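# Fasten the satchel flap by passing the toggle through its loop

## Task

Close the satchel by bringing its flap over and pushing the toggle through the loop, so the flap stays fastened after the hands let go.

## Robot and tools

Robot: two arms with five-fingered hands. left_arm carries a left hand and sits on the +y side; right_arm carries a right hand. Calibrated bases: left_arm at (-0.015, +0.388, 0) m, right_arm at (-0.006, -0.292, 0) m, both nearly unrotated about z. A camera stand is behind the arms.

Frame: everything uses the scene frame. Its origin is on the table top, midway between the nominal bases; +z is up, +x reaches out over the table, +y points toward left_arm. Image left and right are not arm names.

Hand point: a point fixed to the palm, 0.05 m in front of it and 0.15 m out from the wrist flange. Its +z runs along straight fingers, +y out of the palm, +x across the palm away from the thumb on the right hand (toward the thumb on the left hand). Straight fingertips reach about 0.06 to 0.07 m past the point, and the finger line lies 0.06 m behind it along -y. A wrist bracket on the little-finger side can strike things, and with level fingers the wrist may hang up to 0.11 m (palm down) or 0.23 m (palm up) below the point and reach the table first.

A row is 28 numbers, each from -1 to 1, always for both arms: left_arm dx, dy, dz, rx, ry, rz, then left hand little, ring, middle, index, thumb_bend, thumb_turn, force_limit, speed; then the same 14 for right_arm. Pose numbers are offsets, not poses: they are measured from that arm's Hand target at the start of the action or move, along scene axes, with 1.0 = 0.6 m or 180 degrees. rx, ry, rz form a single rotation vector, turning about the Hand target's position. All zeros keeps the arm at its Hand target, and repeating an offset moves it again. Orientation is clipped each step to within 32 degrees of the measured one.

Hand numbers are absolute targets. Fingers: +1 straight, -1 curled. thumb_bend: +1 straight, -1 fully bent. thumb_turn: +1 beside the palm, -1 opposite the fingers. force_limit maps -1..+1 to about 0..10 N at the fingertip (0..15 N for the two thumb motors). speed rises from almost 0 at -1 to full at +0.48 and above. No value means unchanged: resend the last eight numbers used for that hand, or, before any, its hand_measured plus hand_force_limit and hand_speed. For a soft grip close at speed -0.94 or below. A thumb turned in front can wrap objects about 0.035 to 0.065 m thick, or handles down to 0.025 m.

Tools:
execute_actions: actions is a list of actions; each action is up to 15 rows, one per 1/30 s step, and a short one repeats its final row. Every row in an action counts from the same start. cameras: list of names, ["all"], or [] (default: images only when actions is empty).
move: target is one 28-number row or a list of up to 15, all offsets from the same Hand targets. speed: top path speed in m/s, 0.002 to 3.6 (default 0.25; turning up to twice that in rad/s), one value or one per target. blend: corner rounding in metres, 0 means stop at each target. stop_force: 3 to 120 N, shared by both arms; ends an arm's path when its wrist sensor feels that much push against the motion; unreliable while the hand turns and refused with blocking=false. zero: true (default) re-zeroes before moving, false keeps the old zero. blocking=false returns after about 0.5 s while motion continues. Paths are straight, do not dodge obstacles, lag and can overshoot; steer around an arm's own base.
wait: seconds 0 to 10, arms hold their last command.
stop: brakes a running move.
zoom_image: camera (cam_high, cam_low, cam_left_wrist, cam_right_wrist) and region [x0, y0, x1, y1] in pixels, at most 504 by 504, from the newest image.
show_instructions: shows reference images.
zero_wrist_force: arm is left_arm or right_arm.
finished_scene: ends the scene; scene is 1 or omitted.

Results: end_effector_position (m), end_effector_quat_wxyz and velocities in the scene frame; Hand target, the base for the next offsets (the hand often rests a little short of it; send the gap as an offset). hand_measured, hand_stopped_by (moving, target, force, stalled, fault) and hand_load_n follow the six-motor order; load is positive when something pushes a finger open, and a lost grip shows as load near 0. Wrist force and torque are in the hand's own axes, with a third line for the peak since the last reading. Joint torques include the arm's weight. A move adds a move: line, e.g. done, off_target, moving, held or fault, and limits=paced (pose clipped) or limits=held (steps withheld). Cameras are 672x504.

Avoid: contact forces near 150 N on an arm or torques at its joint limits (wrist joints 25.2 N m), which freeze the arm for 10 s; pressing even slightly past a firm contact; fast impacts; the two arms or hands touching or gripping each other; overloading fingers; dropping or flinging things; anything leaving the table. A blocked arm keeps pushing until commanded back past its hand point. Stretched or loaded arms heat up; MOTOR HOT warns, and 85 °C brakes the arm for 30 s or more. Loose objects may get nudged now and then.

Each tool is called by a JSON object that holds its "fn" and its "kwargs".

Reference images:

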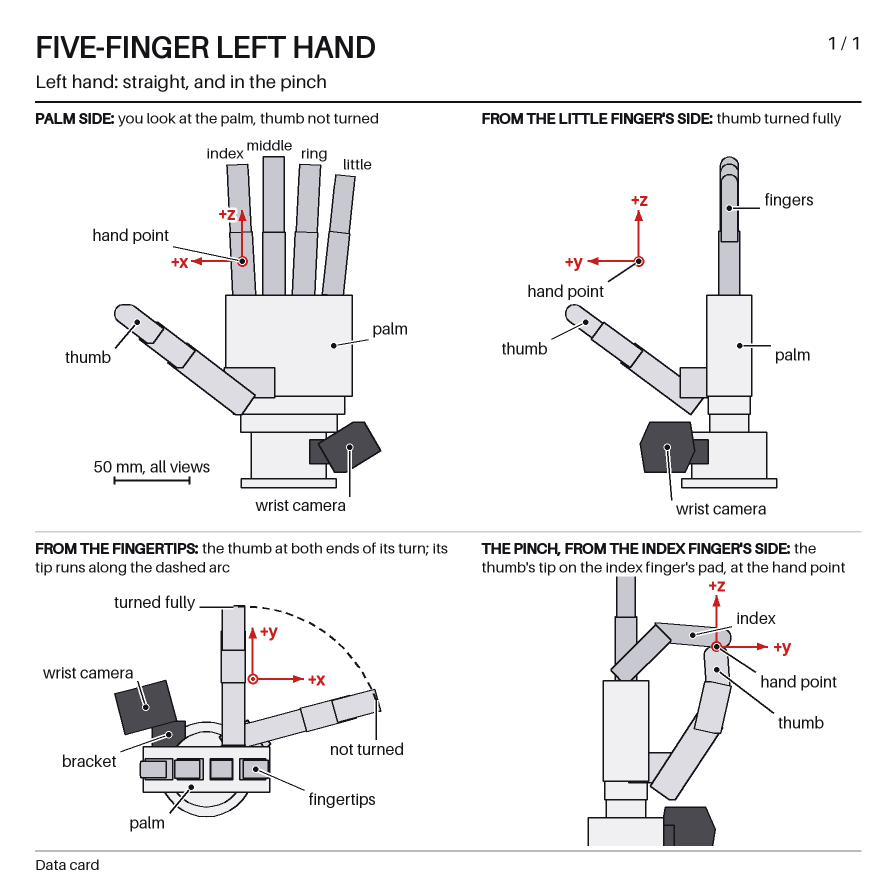

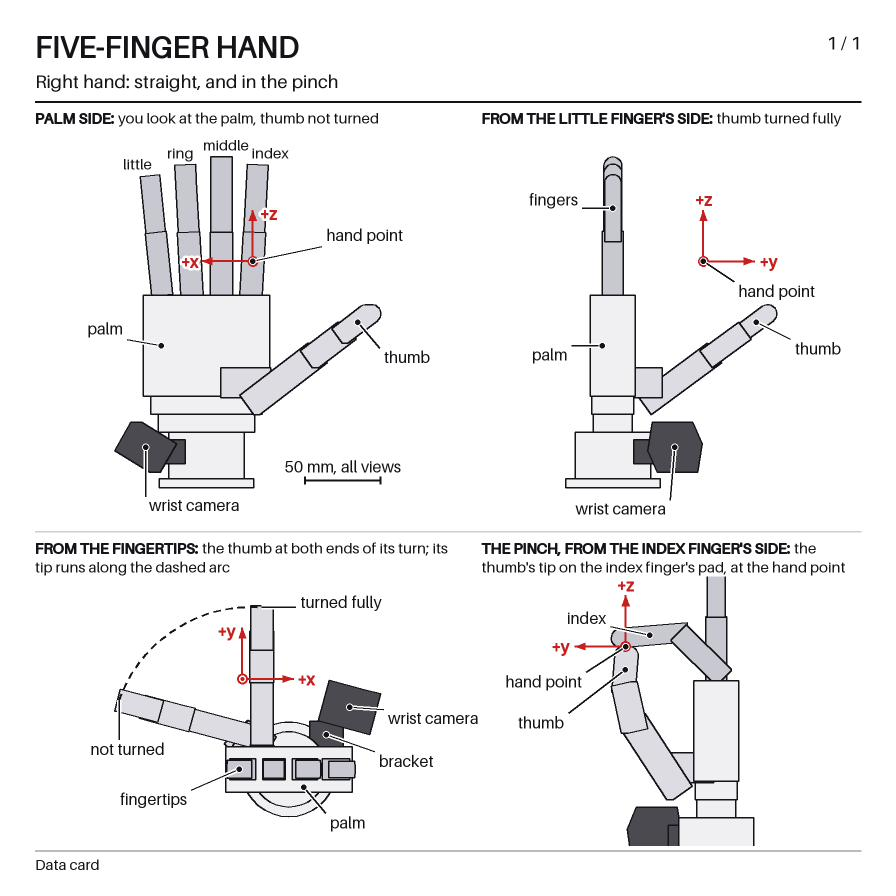

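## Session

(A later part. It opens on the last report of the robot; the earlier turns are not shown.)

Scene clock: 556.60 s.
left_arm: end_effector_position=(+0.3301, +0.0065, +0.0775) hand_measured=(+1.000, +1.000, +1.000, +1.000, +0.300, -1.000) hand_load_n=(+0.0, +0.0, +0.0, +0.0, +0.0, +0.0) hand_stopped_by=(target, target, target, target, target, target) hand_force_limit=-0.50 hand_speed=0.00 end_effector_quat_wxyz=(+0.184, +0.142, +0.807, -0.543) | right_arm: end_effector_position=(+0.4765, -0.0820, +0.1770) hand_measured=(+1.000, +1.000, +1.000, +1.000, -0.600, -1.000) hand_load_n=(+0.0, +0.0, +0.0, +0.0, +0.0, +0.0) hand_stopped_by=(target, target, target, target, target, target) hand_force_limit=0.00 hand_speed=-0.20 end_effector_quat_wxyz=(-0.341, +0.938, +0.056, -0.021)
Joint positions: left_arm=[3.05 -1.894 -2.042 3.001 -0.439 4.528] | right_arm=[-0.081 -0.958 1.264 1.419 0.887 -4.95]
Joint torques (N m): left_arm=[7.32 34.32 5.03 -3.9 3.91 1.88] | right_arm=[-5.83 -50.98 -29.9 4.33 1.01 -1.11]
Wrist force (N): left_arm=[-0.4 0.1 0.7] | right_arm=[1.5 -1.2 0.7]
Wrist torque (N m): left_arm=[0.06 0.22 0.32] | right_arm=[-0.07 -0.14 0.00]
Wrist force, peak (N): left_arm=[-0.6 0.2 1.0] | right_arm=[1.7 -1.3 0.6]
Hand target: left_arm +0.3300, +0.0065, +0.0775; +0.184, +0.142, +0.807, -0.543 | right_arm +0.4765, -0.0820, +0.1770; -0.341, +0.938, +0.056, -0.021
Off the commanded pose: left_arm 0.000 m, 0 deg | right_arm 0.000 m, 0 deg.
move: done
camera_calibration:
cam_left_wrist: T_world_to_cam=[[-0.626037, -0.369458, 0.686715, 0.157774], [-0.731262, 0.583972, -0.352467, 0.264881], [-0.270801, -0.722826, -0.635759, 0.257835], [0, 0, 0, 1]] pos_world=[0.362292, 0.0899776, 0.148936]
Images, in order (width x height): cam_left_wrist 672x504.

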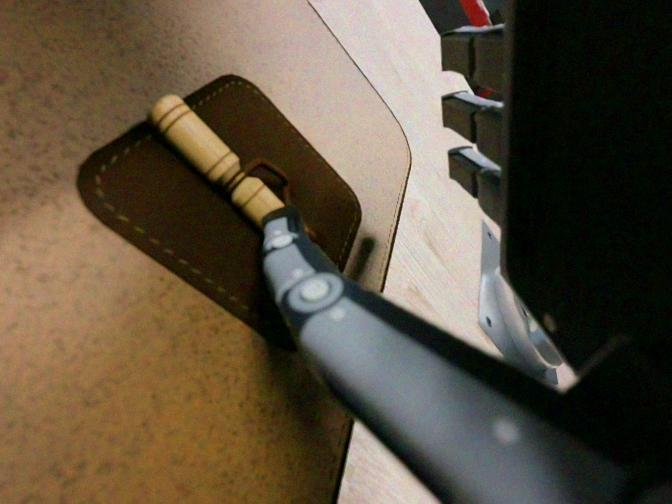

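{"fn": "move", "kwargs": {"target": [[0,0.03,0, 0,0,0, 1, 1, 1, 1, 0.3, -1, -0.5, 0, 0,0,0,0,0,0, 1,1,1,1,-0.6,-1,0,-0.2],[0,0.06,0.06, 0,0,0, 1, 1, 1, 1, 0.3, -1, -0.5, 0, 0,0,0,0,0,0, 1,1,1,1,-0.6,-1,0,-0.2],[-0.0503,0.248,0.218, 0,0,0, 1, 1, 1, 1, 0.3, -1, -0.5, 0, 0,0,0,0,0,0, 1,1,1,1,-0.6,-1,0,-0.2],[-0.0503,0.248,0.218, 0,0,0, 1, 1, 1, 1, 0.3, -1, -0.5, 0, -0.0442,0,-0.0817,0,0,0, 1,1,1,1,-0.6,-1,0,-0.2]], "speed": [0.05,0.1,0.2,0.06], "blend": [0.005,0.01,0,0], "cameras": ["cam_left_wrist","cam_high"]}}

{"fn": "zoom_image", "kwargs": {"camera": "cam_left_wrist", "region": [150, 0, 370, 220]}}

{"fn": "zoom_image", "kwargs": {"camera": "cam_high", "region": [310, 150, 400, 230]}}

Scene clock: 563.47 s.
left_arm: end_effector_position=(+0.2998, +0.1553, +0.2083) hand_measured=(+1.000, +1.000, +1.000, +1.000, +0.300, -1.000) hand_load_n=(+0.0, +0.0, +0.0, +0.0, +0.0, +0.0) hand_stopped_by=(target, target, target, target, target, target) hand_force_limit=-0.50 hand_speed=0.00 end_effector_quat_wxyz=(+0.184, +0.142, +0.807, -0.543) | right_arm: end_effector_position=(+0.4500, -0.0820, +0.1280) hand_measured=(+1.000, +1.000, +1.000, +1.000, -0.600, -1.000) hand_load_n=(+0.0, +0.0, +0.0, +0.5, +0.0, +0.0) hand_stopped_by=(target, target, target, target, target, target) hand_force_limit=0.00 hand_speed=-0.20 end_effector_quat_wxyz=(-0.341, +0.938, +0.056, -0.021)
Joint positions: left_arm=[3.58 -1.71 -2.239 1.765 -0.431 5.871] | right_arm=[-0.084 -0.974 1.427 1.275 0.887 -4.955]
Joint torques (N m): left_arm=[5.73 27.86 22.36 -2.99 0.87 -1.38] | right_arm=[-5.77 -44.78 -27.58 4.62 0.39 -0.23]
Wrist force (N): left_arm=[-0.3 0.1 0.7] | right_arm=[2.3 -1.8 0.0]
Wrist torque (N m): left_arm=[0.14 0.19 0.35] | right_arm=[-0.04 -0.14 0.25]
Wrist force, peak (N): left_arm=[0.0 1.0 1.3] | right_arm=[2.8 -1.0 0.0]
Hand target: left_arm +0.2998, +0.1553, +0.2083; +0.184, +0.142, +0.807, -0.543 | right_arm +0.4500, -0.0820, +0.1280; -0.341, +0.938, +0.056, -0.021
Off the commanded pose: left_arm 0.000 m, 0 deg | right_arm 0.000 m, 0 deg.
move: done
camera_calibration:
cam_left_wrist: T_world_to_cam=[[-0.626011, -0.369386, 0.686778, 0.103977], [-0.731258, 0.583983, -0.352457, 0.201998], [-0.270874, -0.722854, -0.635696, 0.440384], [0, 0, 0, 1]] pos_world=[0.332092, 0.238778, 0.279736]
Images, in order (width x height): cam_high 672x504, cam_left_wrist 672x504.

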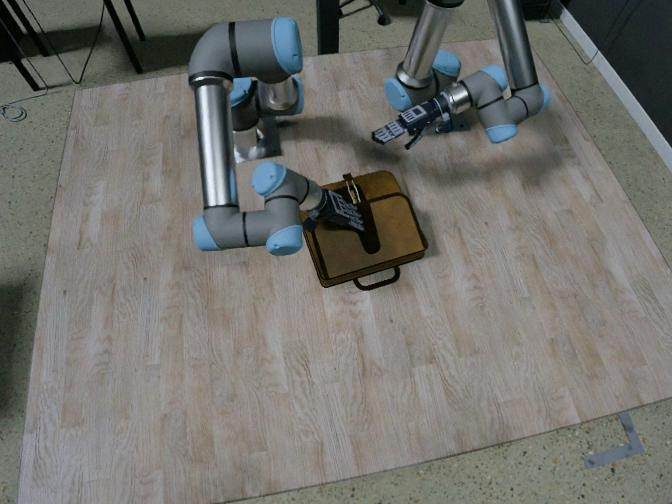

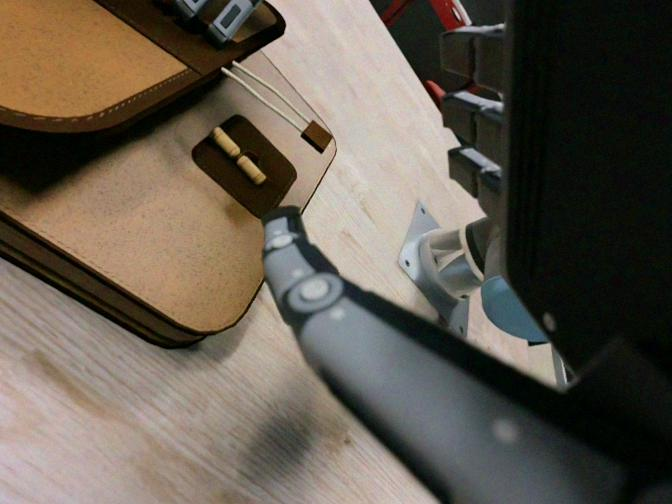

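Scaled by 2.291.

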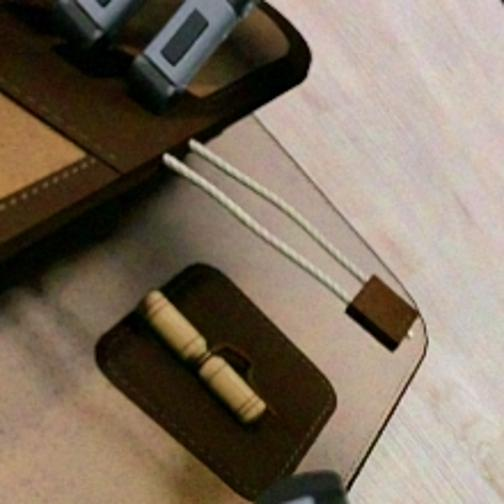

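Scaled by 5.600.

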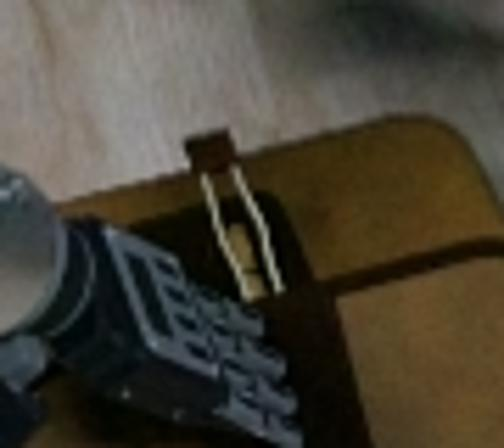

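{"fn": "move", "kwargs": {"target": [[0,0,0, 0,0,0, 1, 1, 1, 1, 0.3, -1, -0.5, 0, 0.0442,0,0.0817,0,0,0, 1,1,1,1,-0.6,-1,0,-0.2],[0.087,-0.1922,-0.1805, 0,0,0, 1, 1, 1, 1, 0.3, -1, -0.5, 0, 0.0442,0,0.0817,0,0,0, 1,1,1,1,-0.6,-1,0,-0.2],[0.087,-0.2172,-0.218, 0,0,0, 1, 1, 1, 1, 0.3, -1, -0.5, 0, 0.0442,0,0.0817,0,0,0, 1,1,1,1,-0.6,-1,0,-0.2],[0.087,-0.2513,-0.218, 0,0,0, 1, 1, 1, 1, 0.3, -1, -0.5, 0, 0.0442,0,0.0817,0,0,0, 1,1,1,1,-0.6,-1,0,-0.2]], "speed": [0.1,0.2,0.06,0.02], "cameras": ["cam_left_wrist"]}}

{"fn": "zoom_image", "kwargs": {"camera": "cam_left_wrist", "region": [150, 70, 400, 320]}}

Scene clock: 576.17 s.
left_arm: end_effector_position=(+0.3522, +0.0045, +0.0775) hand_measured=(+1.000, +1.000, +1.000, +1.000, +0.300, -1.000) hand_load_n=(+0.0, +0.0, +0.0, +0.0, +0.0, +0.0) hand_stopped_by=(target, target, target, target, target, target) hand_force_limit=-0.50 hand_speed=0.00 end_effector_quat_wxyz=(+0.184, +0.142, +0.807, -0.543) end_effector_velocity=(+0.000, +0.001, +0.000) end_effector_angular_velocity=(+0.000, -0.002, -0.001) | right_arm: end_effector_position=(+0.4765, -0.0820, +0.1771) hand_measured=(+1.000, +1.000, +1.000, +1.000, -0.600, -1.000) hand_load_n=(+0.0, +0.0, +0.0, +0.0, +0.0, +0.0) hand_stopped_by=(target, target, target, target, target, target) hand_force_limit=0.00 hand_speed=-0.20 end_effector_quat_wxyz=(-0.341, +0.938, +0.056, -0.021)
Joint positions: left_arm=[3.051 -1.935 -1.98 2.978 -0.438 4.531] | right_arm=[-0.081 -0.958 1.264 1.419 0.887 -4.95]
Joint velocities: left_arm=[0.002 0 0 -0.003 0.001 0.005] | right_arm=[within noise]
Joint torques (N m): left_arm=[6.07 34.64 7.76 -4.5 2.77 2.17] | right_arm=[-5.99 -45.67 -4.16 4.39 -1.79 -1.16]
Wrist force (N): left_arm=[-0.3 0.4 0.7] | right_arm=[1.7 -1.2 0.8]
Wrist torque (N m): left_arm=[0.10 0.21 0.25] | right_arm=[-0.05 -0.14 0.02]
Wrist force, peak (N): left_arm=[-0.4 0.6 2.3] | right_arm=[2.6 -1.8 0.3]
Hand target: left_arm +0.3520, +0.0046, +0.0775; +0.184, +0.142, +0.807, -0.543 | right_arm +0.4765, -0.0820, +0.1770; -0.341, +0.938, +0.056, -0.021
Off the commanded pose: left_arm 0.000 m, 0 deg | right_arm 0.000 m, 0 deg.
move: done
camera_calibration:
cam_left_wrist: T_world_to_cam=[[-0.626255, -0.369531, 0.686478, 0.170926], [-0.731157, 0.583991, -0.352652, 0.282231], [-0.270581, -0.722773, -0.635913, 0.262372], [0, 0, 0, 1]] pos_world=[0.384391, 0.0879775, 0.149038]
Images, in order (width x height): cam_left_wrist 672x504.

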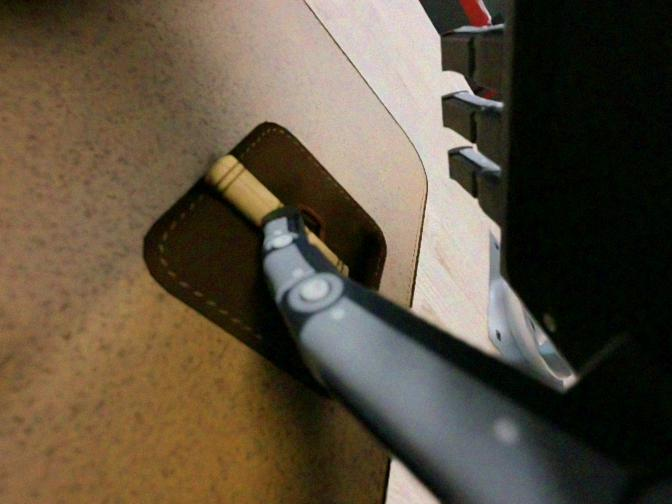

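Scaled by 2.016.

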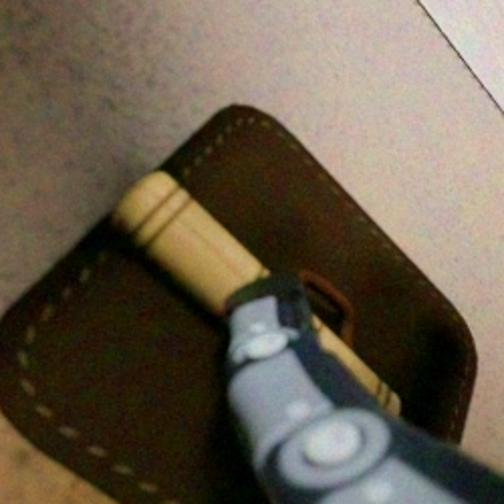

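{"fn": "move", "kwargs": {"target": [[0,0.025,0, 0,0,0, 1, 1, 1, 1, 0.3, -1, -0.5, 0, 0,0,0,0,0,0, 1,1,1,1,-0.6,-1,0,-0.2],[0.035,0.035,0, 0,0,0, 1, 1, 1, 1, 0.3, -1, -0.5, 0, 0,0,0,0,0,0, 1,1,1,1,-0.6,-1,0,-0.2],[0.035,0.0062,0, 0,0,0, 1, 1, 1, 1, 0.3, -1, -0.5, 0, 0,0,0,0,0,0, 1,1,1,1,-0.6,-1,0,-0.2]], "speed": [0.06,0.06,0.02], "cameras": ["cam_left_wrist"]}}

{"fn": "zoom_image", "kwargs": {"camera": "cam_left_wrist", "region": [150, 100, 450, 400]}}

Scene clock: 581.47 s.
left_arm: end_effector_position=(+0.3732, +0.0082, +0.0775) hand_measured=(+1.000, +1.000, +1.000, +1.000, +0.300, -1.000) hand_load_n=(+0.0, +0.0, +0.0, +0.0, +0.0, +0.0) hand_stopped_by=(target, target, target, target, target, target) hand_force_limit=-0.50 hand_speed=0.00 end_effector_quat_wxyz=(+0.184, +0.142, +0.807, -0.543) end_effector_velocity=(+0.000, +0.001, +0.000) end_effector_angular_velocity=(+0.001, -0.002, +0.000) | right_arm: end_effector_position=(+0.4765, -0.0820, +0.1770) hand_measured=(+1.000, +1.000, +1.000, +1.000, -0.600, -1.000) hand_load_n=(+0.0, +0.0, +0.0, +0.0, +0.0, +0.0) hand_stopped_by=(target, target, target, target, target, target) hand_force_limit=0.00 hand_speed=-0.20 end_effector_quat_wxyz=(-0.341, +0.938, +0.056, -0.021)
Joint positions: left_arm=[3.068 -1.976 -1.925 2.934 -0.428 4.564] | right_arm=[-0.081 -0.958 1.264 1.419 0.887 -4.95]
Joint velocities: left_arm=[0.002 0 0 -0.003 0 0.006] | right_arm=[within noise]
Joint torques (N m): left_arm=[6.27 36.41 8.53 -3.95 2.16 1.74] | right_arm=[-6.38 -40.15 -3.53 4.22 1.07 -0.75]
Wrist force (N): left_arm=[-0.2 0.4 0.8] | right_arm=[2.0 -0.5 0.7]
Wrist torque (N m): left_arm=[0.08 0.19 0.23] | right_arm=[-0.04 -0.08 0.04]
Wrist force, peak (N): left_arm=[3.2 -4.8 1.1] | right_arm=[3.9 -2.5 0.1]
Hand target: left_arm +0.3730, +0.0083, +0.0775; +0.184, +0.142, +0.807, -0.543 | right_arm +0.4765, -0.0820, +0.1770; -0.341, +0.938, +0.056, -0.021
Off the commanded pose: left_arm 0.000 m, 0 deg | right_arm 0.000 m, 0 deg.
move: done
camera_calibration:
cam_left_wrist: T_world_to_cam=[[-0.626255, -0.369531, 0.686478, 0.185445], [-0.731157, 0.583991, -0.352652, 0.295424], [-0.270581, -0.722773, -0.635913, 0.270728], [0, 0, 0, 1]] pos_world=[0.405391, 0.0916775, 0.149038]
Images, in order (width x height): cam_left_wrist 672x504.

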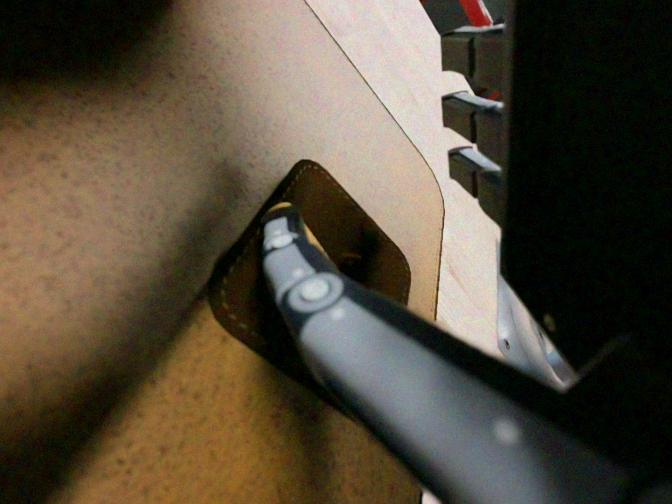

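Scaled by 1.680.

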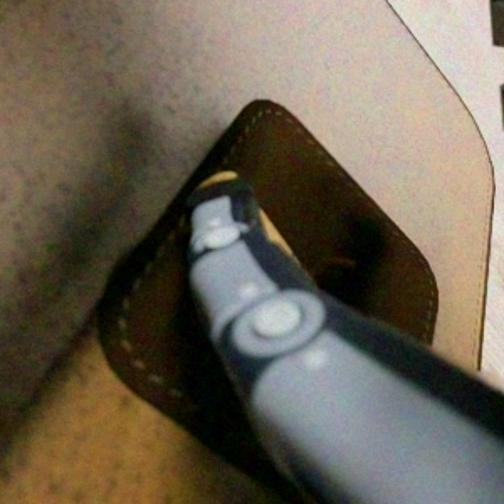

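{"fn": "move", "kwargs": {"target": [[0,0.04,0, 0,0,0, 1, 1, 1, 1, 0.3, -1, -0.5, 0, 0,0,0,0,0,0, 1,1,1,1,-0.6,-1,0,-0.2],[-0.06,0.1,0.06, 0,0,0, 1, 1, 1, 1, 0.3, -1, -0.5, 0, 0,0,0,0,0,0, 1,1,1,1,-0.6,-1,0,-0.2],[-0.122,0.245,0.218, 0,0,0, 1, 1, 1, 1, 0.3, -1, -0.5, 0, 0,0,0,0,0,0, 1,1,1,1,-0.6,-1,0,-0.2],[-0.122,0.245,0.218, 0,0,0, 1, 1, 1, 1, 0.3, -1, -0.5, 0, -0.0442,0,-0.0817,0,0,0, 1,1,1,1,-0.6,-1,0,-0.2]], "speed": [0.05,0.1,0.2,0.06], "blend": [0.005,0.01,0,0], "cameras": ["cam_left_wrist","cam_high"]}}

{"fn": "zoom_image", "kwargs": {"camera": "cam_left_wrist", "region": [190, 40, 340, 190]}}

{"fn": "zoom_image", "kwargs": {"camera": "cam_high", "region": [330, 160, 380, 210]}}

Scene clock: 587.33 s.
left_arm: end_effector_position=(+0.2998, +0.1553, +0.2083) hand_measured=(+1.000, +1.000, +1.000, +1.000, +0.300, -1.000) hand_load_n=(+0.0, +0.0, +0.0, +0.0, +0.0, +0.0) hand_stopped_by=(target, target, target, target, target, target) hand_force_limit=-0.50 hand_speed=0.00 end_effector_quat_wxyz=(+0.184, +0.142, +0.807, -0.543) | right_arm: end_effector_position=(+0.4500, -0.0820, +0.1280) hand_measured=(+1.000, +1.000, +1.000, +1.000, -0.600, -1.000) hand_load_n=(+0.0, +0.0, +0.0, +0.0, +0.0, +0.0) hand_stopped_by=(target, target, target, target, target, target) hand_force_limit=0.00 hand_speed=-0.20 end_effector_quat_wxyz=(-0.341, +0.938, +0.056, -0.021)
Joint positions: left_arm=[3.58 -1.71 -2.239 1.766 -0.431 5.87] | right_arm=[-0.084 -0.974 1.427 1.275 0.887 -4.955]
Joint torques (N m): left_arm=[6.04 28.57 23.01 -3.46 2.02 -1.31] | right_arm=[-5.01 -45.03 -30.63 5.07 0.43 -0.25]
Wrist force (N): left_arm=[-0.3 -0.1 0.6] | right_arm=[2.2 -1.5 0.0]
Wrist torque (N m): left_arm=[0.11 0.19 0.36] | right_arm=[0.00 -0.12 0.25]
Wrist force, peak (N): left_arm=[-0.7 1.0 1.8] | right_arm=[3.3 -1.4 0.0]
Hand target: left_arm +0.2998, +0.1553, +0.2083; +0.184, +0.142, +0.807, -0.543 | right_arm +0.4500, -0.0820, +0.1280; -0.341, +0.938, +0.056, -0.021
Off the commanded pose: left_arm 0.000 m, 0 deg | right_arm 0.000 m, 0 deg.
move: done
camera_calibration:
cam_left_wrist: T_world_to_cam=[[-0.626011, -0.369386, 0.686778, 0.103977], [-0.731258, 0.583983, -0.352457, 0.201998], [-0.270874, -0.722854, -0.635696, 0.440384], [0, 0, 0, 1]] pos_world=[0.332092, 0.238778, 0.279736]
Images, in order (width x height): cam_high 672x504, cam_left_wrist 672x504.

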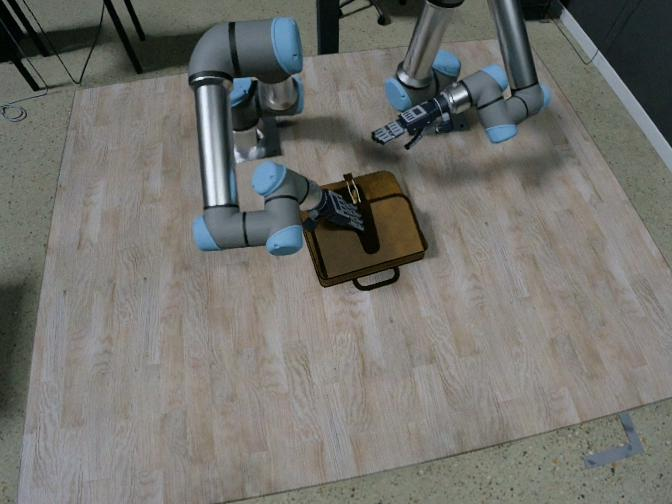

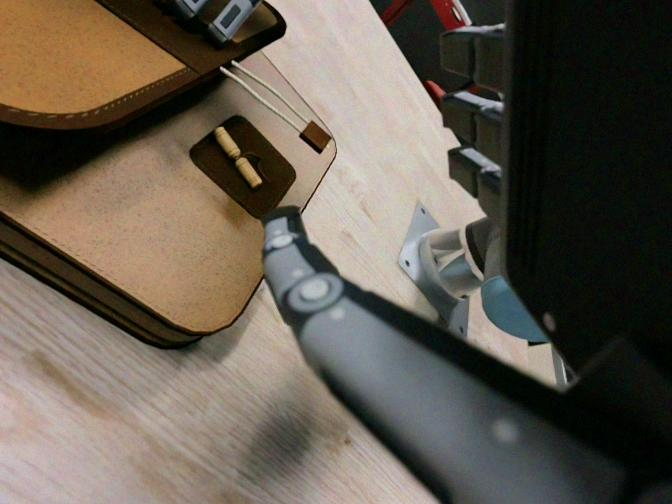

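Scaled by 3.360.

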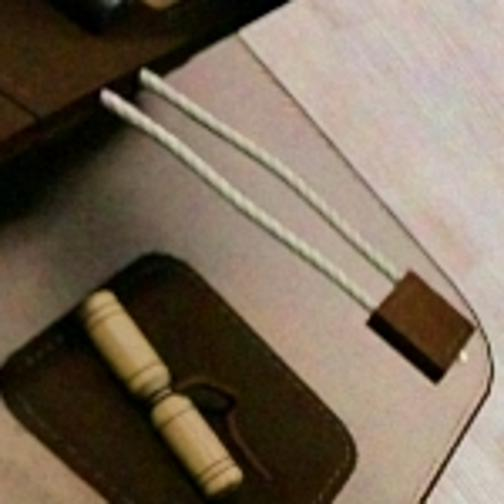

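Scaled by 10.080.

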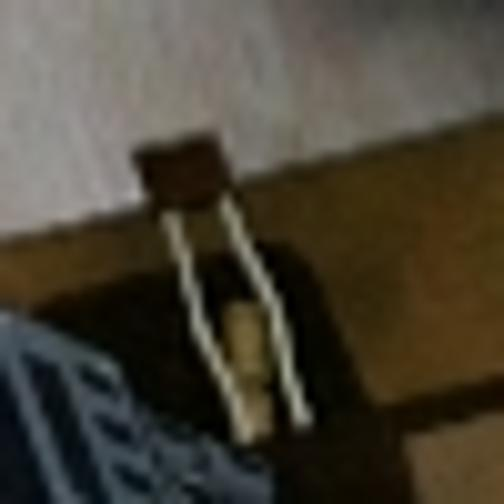

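{"fn": "move", "kwargs": {"target": [0,0,0, 0,0,0, 1, 1, 1, 1, 0.3, -1, -0.5, 0, -0.0232,0,-0.0598,0,0,0, 1,1,1,1,-0.6,-1,0,-0.2], "speed": 0.04, "stop_force": 5, "cameras": ["cam_left_wrist","cam_high"]}}

{"fn": "zoom_image", "kwargs": {"camera": "cam_left_wrist", "region": [190, 40, 340, 190]}}

{"fn": "zoom_image", "kwargs": {"camera": "cam_high", "region": [330, 160, 380, 210]}}

Scene clock: 597.93 s.
left_arm: end_effector_position=(+0.2998, +0.1553, +0.2083) hand_measured=(+1.000, +1.000, +1.000, +1.000, +0.300, -1.000) hand_load_n=(+0.5, +0.0, +0.0, +0.0, +0.0, +0.0) hand_stopped_by=(target, target, target, target, target, target) hand_force_limit=-0.50 hand_speed=0.00 end_effector_quat_wxyz=(+0.184, +0.142, +0.807, -0.543) | right_arm: end_effector_position=(+0.4361, -0.0820, +0.0921) hand_measured=(+1.000, +1.000, +1.000, +1.000, -0.600, -1.000) hand_load_n=(+0.0, +0.0, +0.5, +0.0, +0.0, +0.0) hand_stopped_by=(target, target, target, target, target, target) hand_force_limit=0.00 hand_speed=-0.20 end_effector_quat_wxyz=(-0.341, +0.938, +0.056, -0.021)
Joint positions: left_arm=[3.58 -1.71 -2.239 1.766 -0.431 5.87] | right_arm=[-0.086 -0.963 1.512 1.18 0.888 -4.957]
Joint torques (N m): left_arm=[3.36 27.84 22.07 -1.15 -1.29 -1.36] | right_arm=[-3.18 -47.55 -29.54 4.41 0.44 1.04]
Wrist force (N): left_arm=[-0.2 0.2 0.6] | right_arm=[2.0 -2.4 -0.8]
Wrist torque (N m): left_arm=[0.14 0.18 0.36] | right_arm=[0.08 -0.08 0.21]
Wrist force, peak (N): left_arm=[-0.6 -0.1 0.9] | right_arm=[3.0 -2.3 -1.0]
Hand target: left_arm +0.2998, +0.1553, +0.2083; +0.184, +0.142, +0.807, -0.543 | right_arm +0.4361, -0.0820, +0.0921; -0.341, +0.938, +0.056, -0.021
Off the commanded pose: left_arm 0.000 m, 0 deg | right_arm 0.000 m, 0 deg.
move: done
camera_calibration:
cam_left_wrist: T_world_to_cam=[[-0.626021, -0.369413, 0.686755, 0.103994], [-0.731242, 0.584025, -0.35242, 0.201972], [-0.270893, -0.722806, -0.635742, 0.440391], [0, 0, 0, 1]] pos_world=[0.332092, 0.238777, 0.279736]
Images, in order (width x height): cam_high 672x504, cam_left_wrist 672x504.

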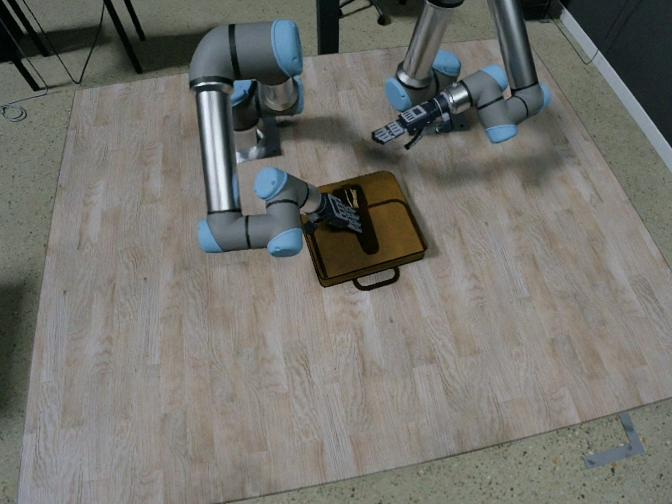

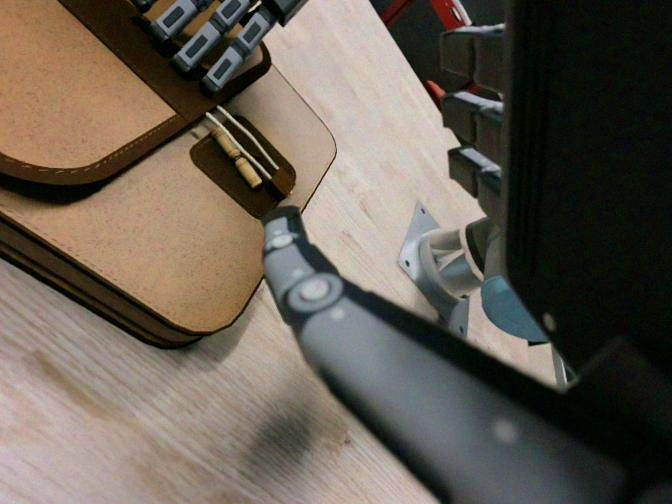

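Scaled by 3.360.

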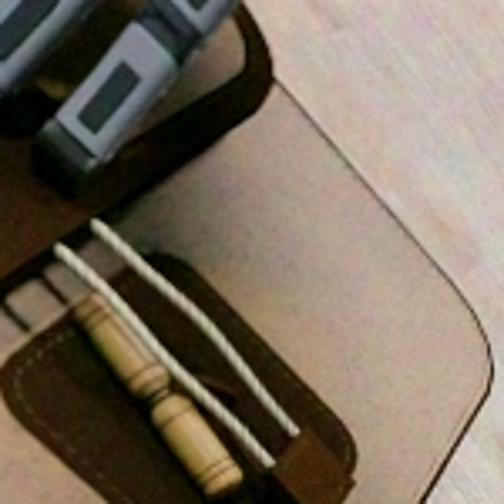

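Scaled by 10.080.

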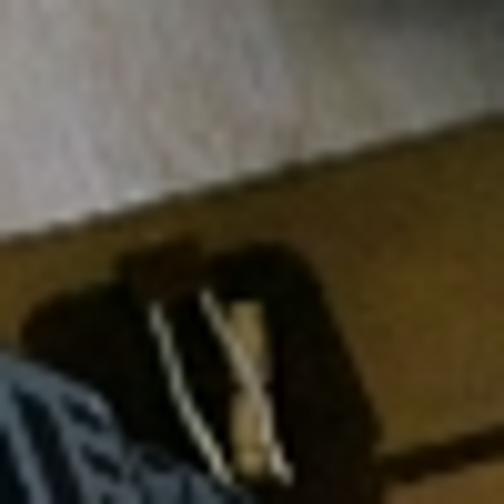

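{"fn": "move", "kwargs": {"target": [[0,0,0, 0,0,0, 1, 1, 1, 1, 0.3, -1, -0.5, 0, 0.0673,0,0.1415,0,0,0, 1,1,1,1,-0.6,-1,0,-0.2],[0.0587,-0.1838,-0.1805, 0,0,0, 1, 1, 1, 1, 0.3, -1, -0.5, 0, 0.0673,0,0.1415,0,0,0, 1,1,1,1,-0.6,-1,0,-0.2],[0.0587,-0.2088,-0.218, 0,0,0, 1, 1, 1, 1, 0.3, -1, -0.5, 0, 0.0673,0,0.1415,0,0,0, 1,1,1,1,-0.6,-1,0,-0.2],[0.0587,-0.2445,-0.218, 0,0,0, 1, 1, 1, 1, 0.3, -1, -0.5, 0, 0.0673,0,0.1415,0,0,0, 1,1,1,1,-0.6,-1,0,-0.2],[0.0587,-0.2038,-0.218, 0,0,0, 1, 1, 1, 1, 0.3, -1, -0.5, 0, 0.0673,0,0.1415,0,0,0, 1,1,1,1,-0.6,-1,0,-0.2]], "speed": [0.12,0.2,0.06,0.03,0.04], "cameras": ["cam_left_wrist"]}}

{"fn": "zoom_image", "kwargs": {"camera": "cam_left_wrist", "region": [180, 40, 380, 240]}}

Scene clock: 607.97 s.
left_arm: end_effector_position=(+0.3350, +0.0330, +0.0775) hand_measured=(+1.000, +1.000, +1.000, +1.000, +0.300, -1.000) hand_load_n=(+0.0, +0.0, +0.0, +0.0, +0.0, +0.0) hand_stopped_by=(target, target, target, target, target, target) hand_force_limit=-0.50 hand_speed=0.00 end_effector_quat_wxyz=(+0.184, +0.142, +0.807, -0.544) | right_arm: end_effector_position=(+0.4765, -0.0820, +0.1770) hand_measured=(+1.000, +1.000, +1.000, +1.000, -0.600, -1.000) hand_load_n=(+0.0, +0.0, +0.0, +0.0, +0.0, +0.0) hand_stopped_by=(target, target, target, target, target, target) hand_force_limit=0.00 hand_speed=-0.20 end_effector_quat_wxyz=(-0.341, +0.938, +0.056, -0.021)
Joint positions: left_arm=[3.132 -1.92 -2.051 2.879 -0.395 4.7] | right_arm=[-0.081 -0.958 1.264 1.418 0.887 -4.95]
Joint torques (N m): left_arm=[-8.24 32.24 21.92 0.53 -1.28 -0.62] | right_arm=[-5.58 -50.96 -30.15 4.15 0.7 -1.26]
Wrist force (N): left_arm=[-0.5 0.0 1.3] | right_arm=[1.2 -1.2 0.4]
Wrist torque (N m): left_arm=[0.06 0.22 0.40] | right_arm=[-0.04 -0.15 -0.02]
Wrist force, peak (N): left_arm=[-0.3 1.1 2.1] | right_arm=[2.1 -2.6 -0.9]
Hand target: left_arm +0.3351, +0.0330, +0.0775; +0.184, +0.142, +0.807, -0.543 | right_arm +0.4765, -0.0820, +0.1770; -0.341, +0.938, +0.056, -0.021
Off the commanded pose: left_arm 0.000 m, 0 deg | right_arm 0.000 m, 0 deg.
move: done
camera_calibration:
cam_left_wrist: T_world_to_cam=[[-0.625739, -0.369421, 0.687007, 0.170608], [-0.731415, 0.583952, -0.352181, 0.253043], [-0.271076, -0.722861, -0.635602, 0.278361], [0, 0, 0, 1]] pos_world=[0.367293, 0.116478, 0.148835]
Images, in order (width x height): cam_left_wrist 672x504.

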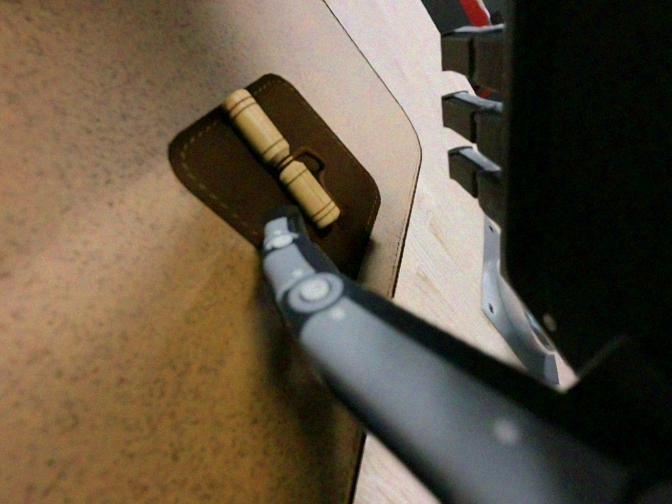

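Scaled by 2.520.

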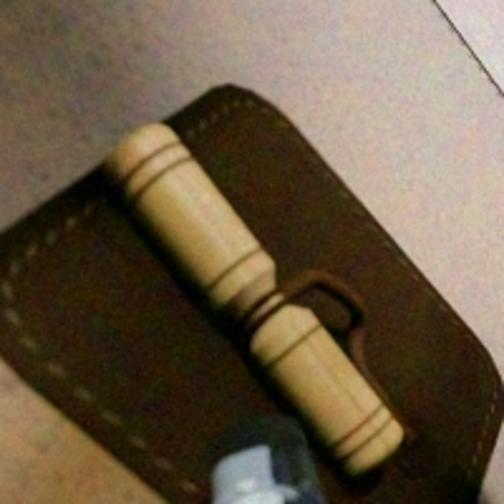

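{"fn": "move", "kwargs": {"target": [[0,-0.0475,0, 0,0,0, 1, 1, 1, 1, 0.3, -1, -0.5, 0, 0,0,0,0,0,0, 1,1,1,1,-0.6,-1,0,-0.2],[0,0,0, 0,0,0, 1, 1, 1, 1, 0.3, -1, -0.5, 0, 0,0,0,0,0,0, 1,1,1,1,-0.6,-1,0,-0.2]], "speed": [0.04,0.03], "cameras": ["cam_left_wrist"]}}

{"fn": "zoom_image", "kwargs": {"camera": "cam_left_wrist", "region": [180, 40, 380, 240]}}

Scene clock: 614.10 s.
left_arm: end_effector_position=(+0.3349, +0.0330, +0.0775) hand_measured=(+1.000, +1.000, +1.000, +1.000, +0.300, -1.000) hand_load_n=(+0.0, +0.0, +0.0, -0.5, +0.0, +0.0) hand_stopped_by=(target, target, target, target, target, target) hand_force_limit=-0.50 hand_speed=0.00 end_effector_quat_wxyz=(+0.184, +0.142, +0.807, -0.544) | right_arm: end_effector_position=(+0.4765, -0.0820, +0.1770) hand_measured=(+1.000, +1.000, +1.000, +1.000, -0.600, -1.000) hand_load_n=(+0.0, +0.0, +0.0, +0.0, +0.0, +0.0) hand_stopped_by=(target, target, target, target, target, target) hand_force_limit=0.00 hand_speed=-0.20 end_effector_quat_wxyz=(-0.341, +0.938, +0.056, -0.021)
Joint positions: left_arm=[3.132 -1.92 -2.052 2.879 -0.395 4.7] | right_arm=[-0.081 -0.958 1.264 1.418 0.887 -4.95]
Joint torques (N m): left_arm=[-8.78 26.12 22.7 0.01 -1.17 -1.37] | right_arm=[-5.02 -51.39 -29.6 4.22 -0.21 -1.31]
Wrist force (N): left_arm=[-0.6 0.1 1.4] | right_arm=[1.3 -1.1 0.4]
Wrist torque (N m): left_arm=[0.07 0.23 0.40] | right_arm=[-0.02 -0.16 -0.01]
Wrist force, peak (N): left_arm=[-0.5 0.4 1.4] | right_arm=[1.5 -1.5 0.4]
Hand target: left_arm +0.3351, +0.0330, +0.0775; +0.184, +0.142, +0.807, -0.543 | right_arm +0.4765, -0.0820, +0.1770; -0.341, +0.938, +0.056, -0.021
Off the commanded pose: left_arm 0.000 m, 0 deg | right_arm 0.000 m, 0 deg.
move: done
camera_calibration:
cam_left_wrist: T_world_to_cam=[[-0.625625, -0.36929, 0.687182, 0.170463], [-0.731473, 0.583887, -0.352169, 0.252997], [-0.271184, -0.722981, -0.63542, 0.278361], [0, 0, 0, 1]] pos_world=[0.367193, 0.116478, 0.148835]
Images, in order (width x height): cam_left_wrist 672x504.

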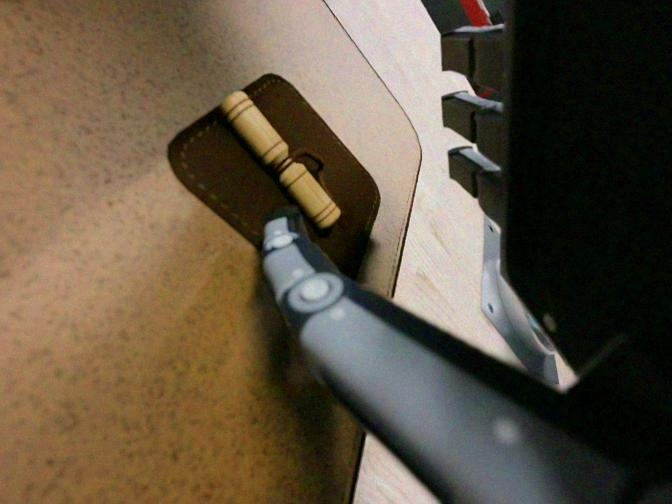

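Scaled by 2.520.

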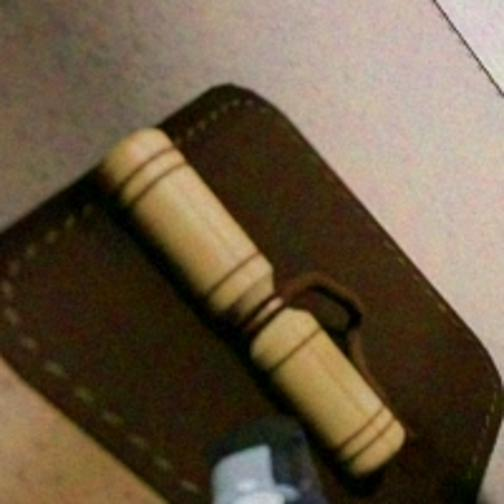

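{"fn": "move", "kwargs": {"target": [[0,0.02,0.03, 0,0,0, 1, 1, 0.4, 0.4, 0.3, -1, -0.5, 0, 0,0,0,0,0,0, 1,1,1,1,-0.6,-1,0,-0.2],[-0.075,0.145,0.204, 0,0,0, 1, 1, 0.4, 0.4, 0.3, -1, -0.5, 0, 0,0,0,0,0,0, 1,1,1,1,-0.6,-1,0,-0.2],[-0.075,0.145,0.204, 0,0,0, 1, 1, 0.4, 0.4, 0.3, -1, -0.5, 0, -0.0442,0,-0.0817,0,0,0, 1,1,1,1,-0.6,-1,0,-0.2],[-0.015,-0.0217,0.154, 0,0,0, 1, 1, 0.4, 0.4, 0.3, -1, -0.5, 0, -0.0442,0,-0.0817,0,0,0, 1,1,1,1,-0.6,-1,0,-0.2]], "speed": [0.06,0.2,0.08,0.15], "cameras": ["cam_left_wrist","cam_high"]}}

{"fn": "zoom_image", "kwargs": {"camera": "cam_left_wrist", "region": [130, 0, 430, 300]}}

Scene clock: 629.97 s.
left_arm: end_effector_position=(+0.3260, +0.0200, +0.1699) hand_measured=(+1.000, +1.000, +0.400, +0.400, +0.300, -1.000) hand_load_n=(+0.0, +0.0, +0.0, +0.0, +0.0, +0.0) hand_stopped_by=(target, target, target, target, target, target) hand_force_limit=-0.50 hand_speed=0.00 end_effector_quat_wxyz=(+0.184, +0.142, +0.807, -0.543) | right_arm: end_effector_position=(+0.4500, -0.0820, +0.1280) hand_measured=(+1.000, +1.000, +1.000, +1.000, -0.600, -1.000) hand_load_n=(+0.0, +0.0, +0.0, +0.5, +0.0, +0.0) hand_stopped_by=(target, target, target, target, target, target) hand_force_limit=0.00 hand_speed=-0.20 end_effector_quat_wxyz=(-0.341, +0.938, +0.056, -0.021)
Joint positions: left_arm=[3.09 -1.74 -1.964 2.697 -0.416 4.608] | right_arm=[-0.084 -0.975 1.427 1.275 0.887 -4.955]
Joint torques (N m): left_arm=[-9.55 14.93 24.93 -0.41 3.69 -1.72] | right_arm=[7.61 -34.39 -30.52 0.48 -2.74 1.47]
Wrist force (N): left_arm=[-0.3 0.3 0.8] | right_arm=[1.8 -1.6 0.1]
Wrist torque (N m): left_arm=[0.11 0.21 0.33] | right_arm=[0.02 -0.14 0.24]
Wrist force, peak (N): left_arm=[-0.4 1.6 1.7] | right_arm=[2.8 -1.2 0.1]
Hand target: left_arm +0.3261, +0.0200, +0.1699; +0.184, +0.142, +0.807, -0.543 | right_arm +0.4500, -0.0820, +0.1280; -0.341, +0.938, +0.056, -0.021
Off the commanded pose: left_arm 0.000 m, 0 deg | right_arm 0.000 m, 0 deg.
move: done
camera_calibration:
cam_left_wrist: T_world_to_cam=[[-0.625924, -0.36949, 0.686801, 0.0966852], [-0.731325, 0.583976, -0.35233, 0.286556], [-0.270893, -0.722806, -0.635742, 0.325254], [0, 0, 0, 1]] pos_world=[0.358192, 0.103478, 0.241336]
Images, in order (width x height): cam_high 672x504, cam_left_wrist 672x504.

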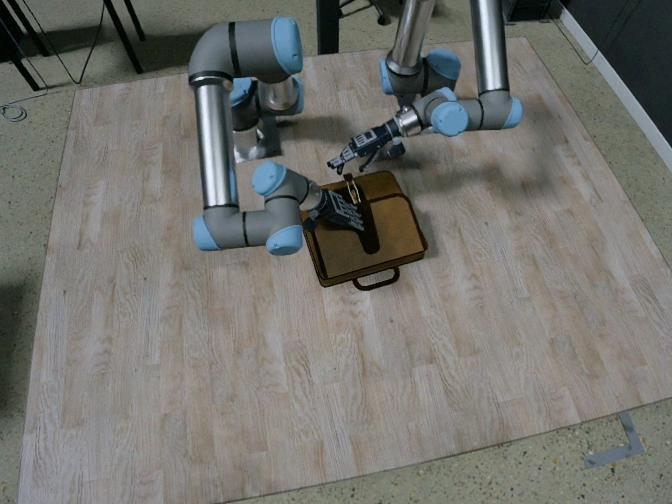

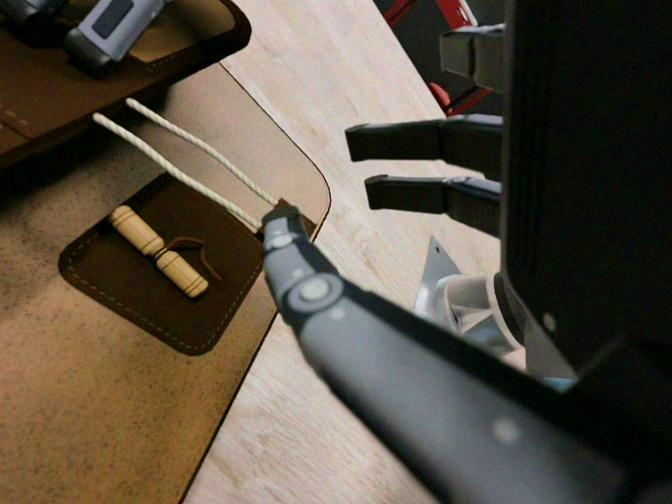

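Scaled by 1.680.

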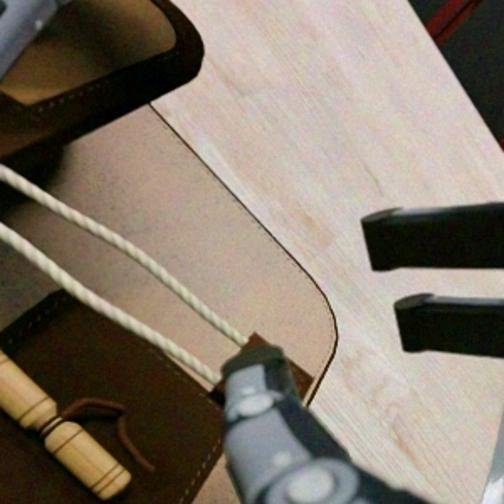

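{"fn": "move", "kwargs": {"target": [[0,-0.0033,-0.0415, 0,0,0, 1, 1, 0.4, 0.4, 0.3, -1, -0.5, 0, 0,0,0,0,0,0, 1,1,1,1,-0.6,-1,0,-0.2]], "speed": [0.06], "cameras": ["cam_left_wrist","cam_high"]}}

{"fn": "zoom_image", "kwargs": {"camera": "cam_left_wrist", "region": [130, 50, 430, 350]}}

{"fn": "zoom_image", "kwargs": {"camera": "cam_high", "region": [320, 140, 400, 220]}}

Scene clock: 633.27 s.
left_arm: end_effector_position=(+0.3259, +0.0180, +0.1449) hand_measured=(+1.000, +1.000, +0.400, +0.400, +0.300, -1.000) hand_load_n=(-0.5, +0.0, +0.0, +0.0, +0.0, +0.5) hand_stopped_by=(target, target, target, target, target, target) hand_force_limit=-0.50 hand_speed=0.00 end_effector_quat_wxyz=(+0.184, +0.142, +0.807, -0.543) | right_arm: end_effector_position=(+0.4500, -0.0820, +0.1280) hand_measured=(+1.000, +1.000, +1.000, +1.000, -0.600, -1.000) hand_load_n=(+0.0, +0.0, +0.0, +0.0, +0.0, +0.0) hand_stopped_by=(target, target, target, target, target, target) hand_force_limit=0.00 hand_speed=-0.20 end_effector_quat_wxyz=(-0.341, +0.938, +0.056, -0.021)
Joint positions: left_arm=[3.083 -1.775 -1.994 2.774 -0.42 4.595] | right_arm=[-0.084 -0.975 1.427 1.275 0.887 -4.955]
Joint torques (N m): left_arm=[-1.69 33.04 26.1 -4.63 -0.43 0.41] | right_arm=[9.28 -34.87 -29.77 0.34 -2.78 1.66]
Wrist force (N): left_arm=[-0.5 -0.2 0.6] | right_arm=[1.8 -1.7 0.0]
Wrist torque (N m): left_arm=[0.03 0.24 0.39] | right_arm=[0.01 -0.14 0.23]
Wrist force, peak (N): left_arm=[-0.1 0.7 0.9] | right_arm=[1.9 -2.0 -0.1]
Hand target: left_arm +0.3261, +0.0180, +0.1450; +0.184, +0.142, +0.807, -0.543 | right_arm +0.4500, -0.0820, +0.1280; -0.341, +0.938, +0.056, -0.021
Off the commanded pose: left_arm 0.000 m, 0 deg | right_arm 0.000 m, 0 deg.
move: done
camera_calibration:
cam_left_wrist: T_world_to_cam=[[-0.625676, -0.369506, 0.687019, 0.112946], [-0.731462, 0.583958, -0.352075, 0.27897], [-0.271096, -0.722813, -0.635648, 0.307895], [0, 0, 0, 1]] pos_world=[0.358193, 0.101378, 0.216335]
Images, in order (width x height): cam_high 672x504, cam_left_wrist 672x504.

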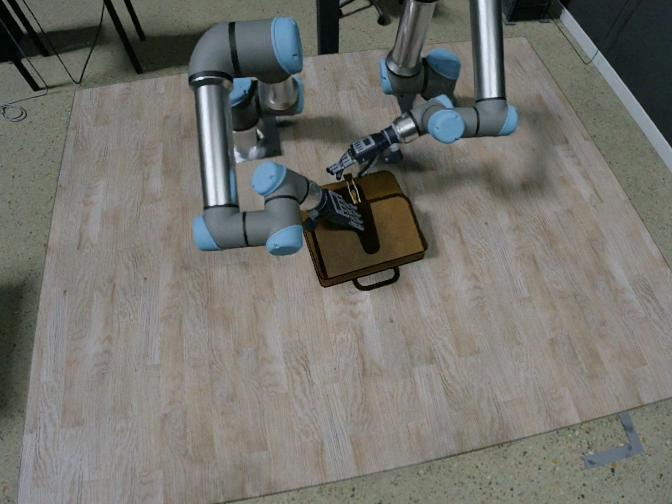

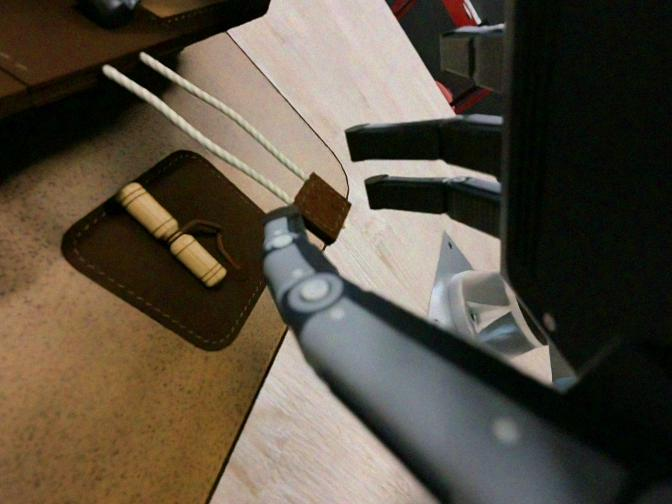

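Scaled by 1.680.

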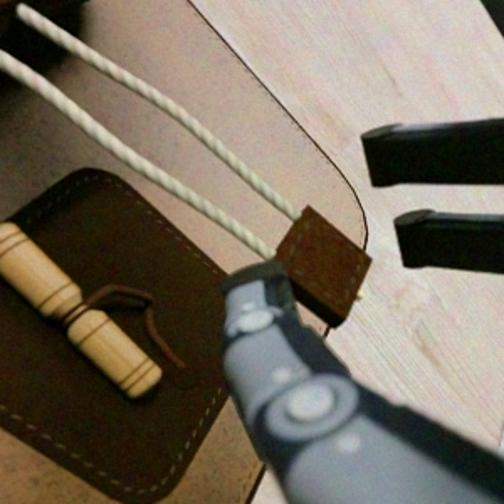

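Scaled by 6.300.

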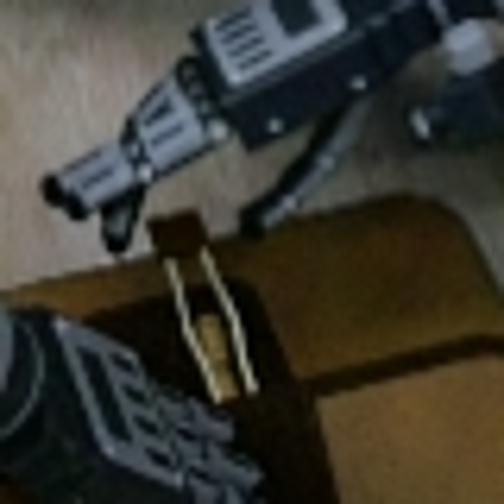

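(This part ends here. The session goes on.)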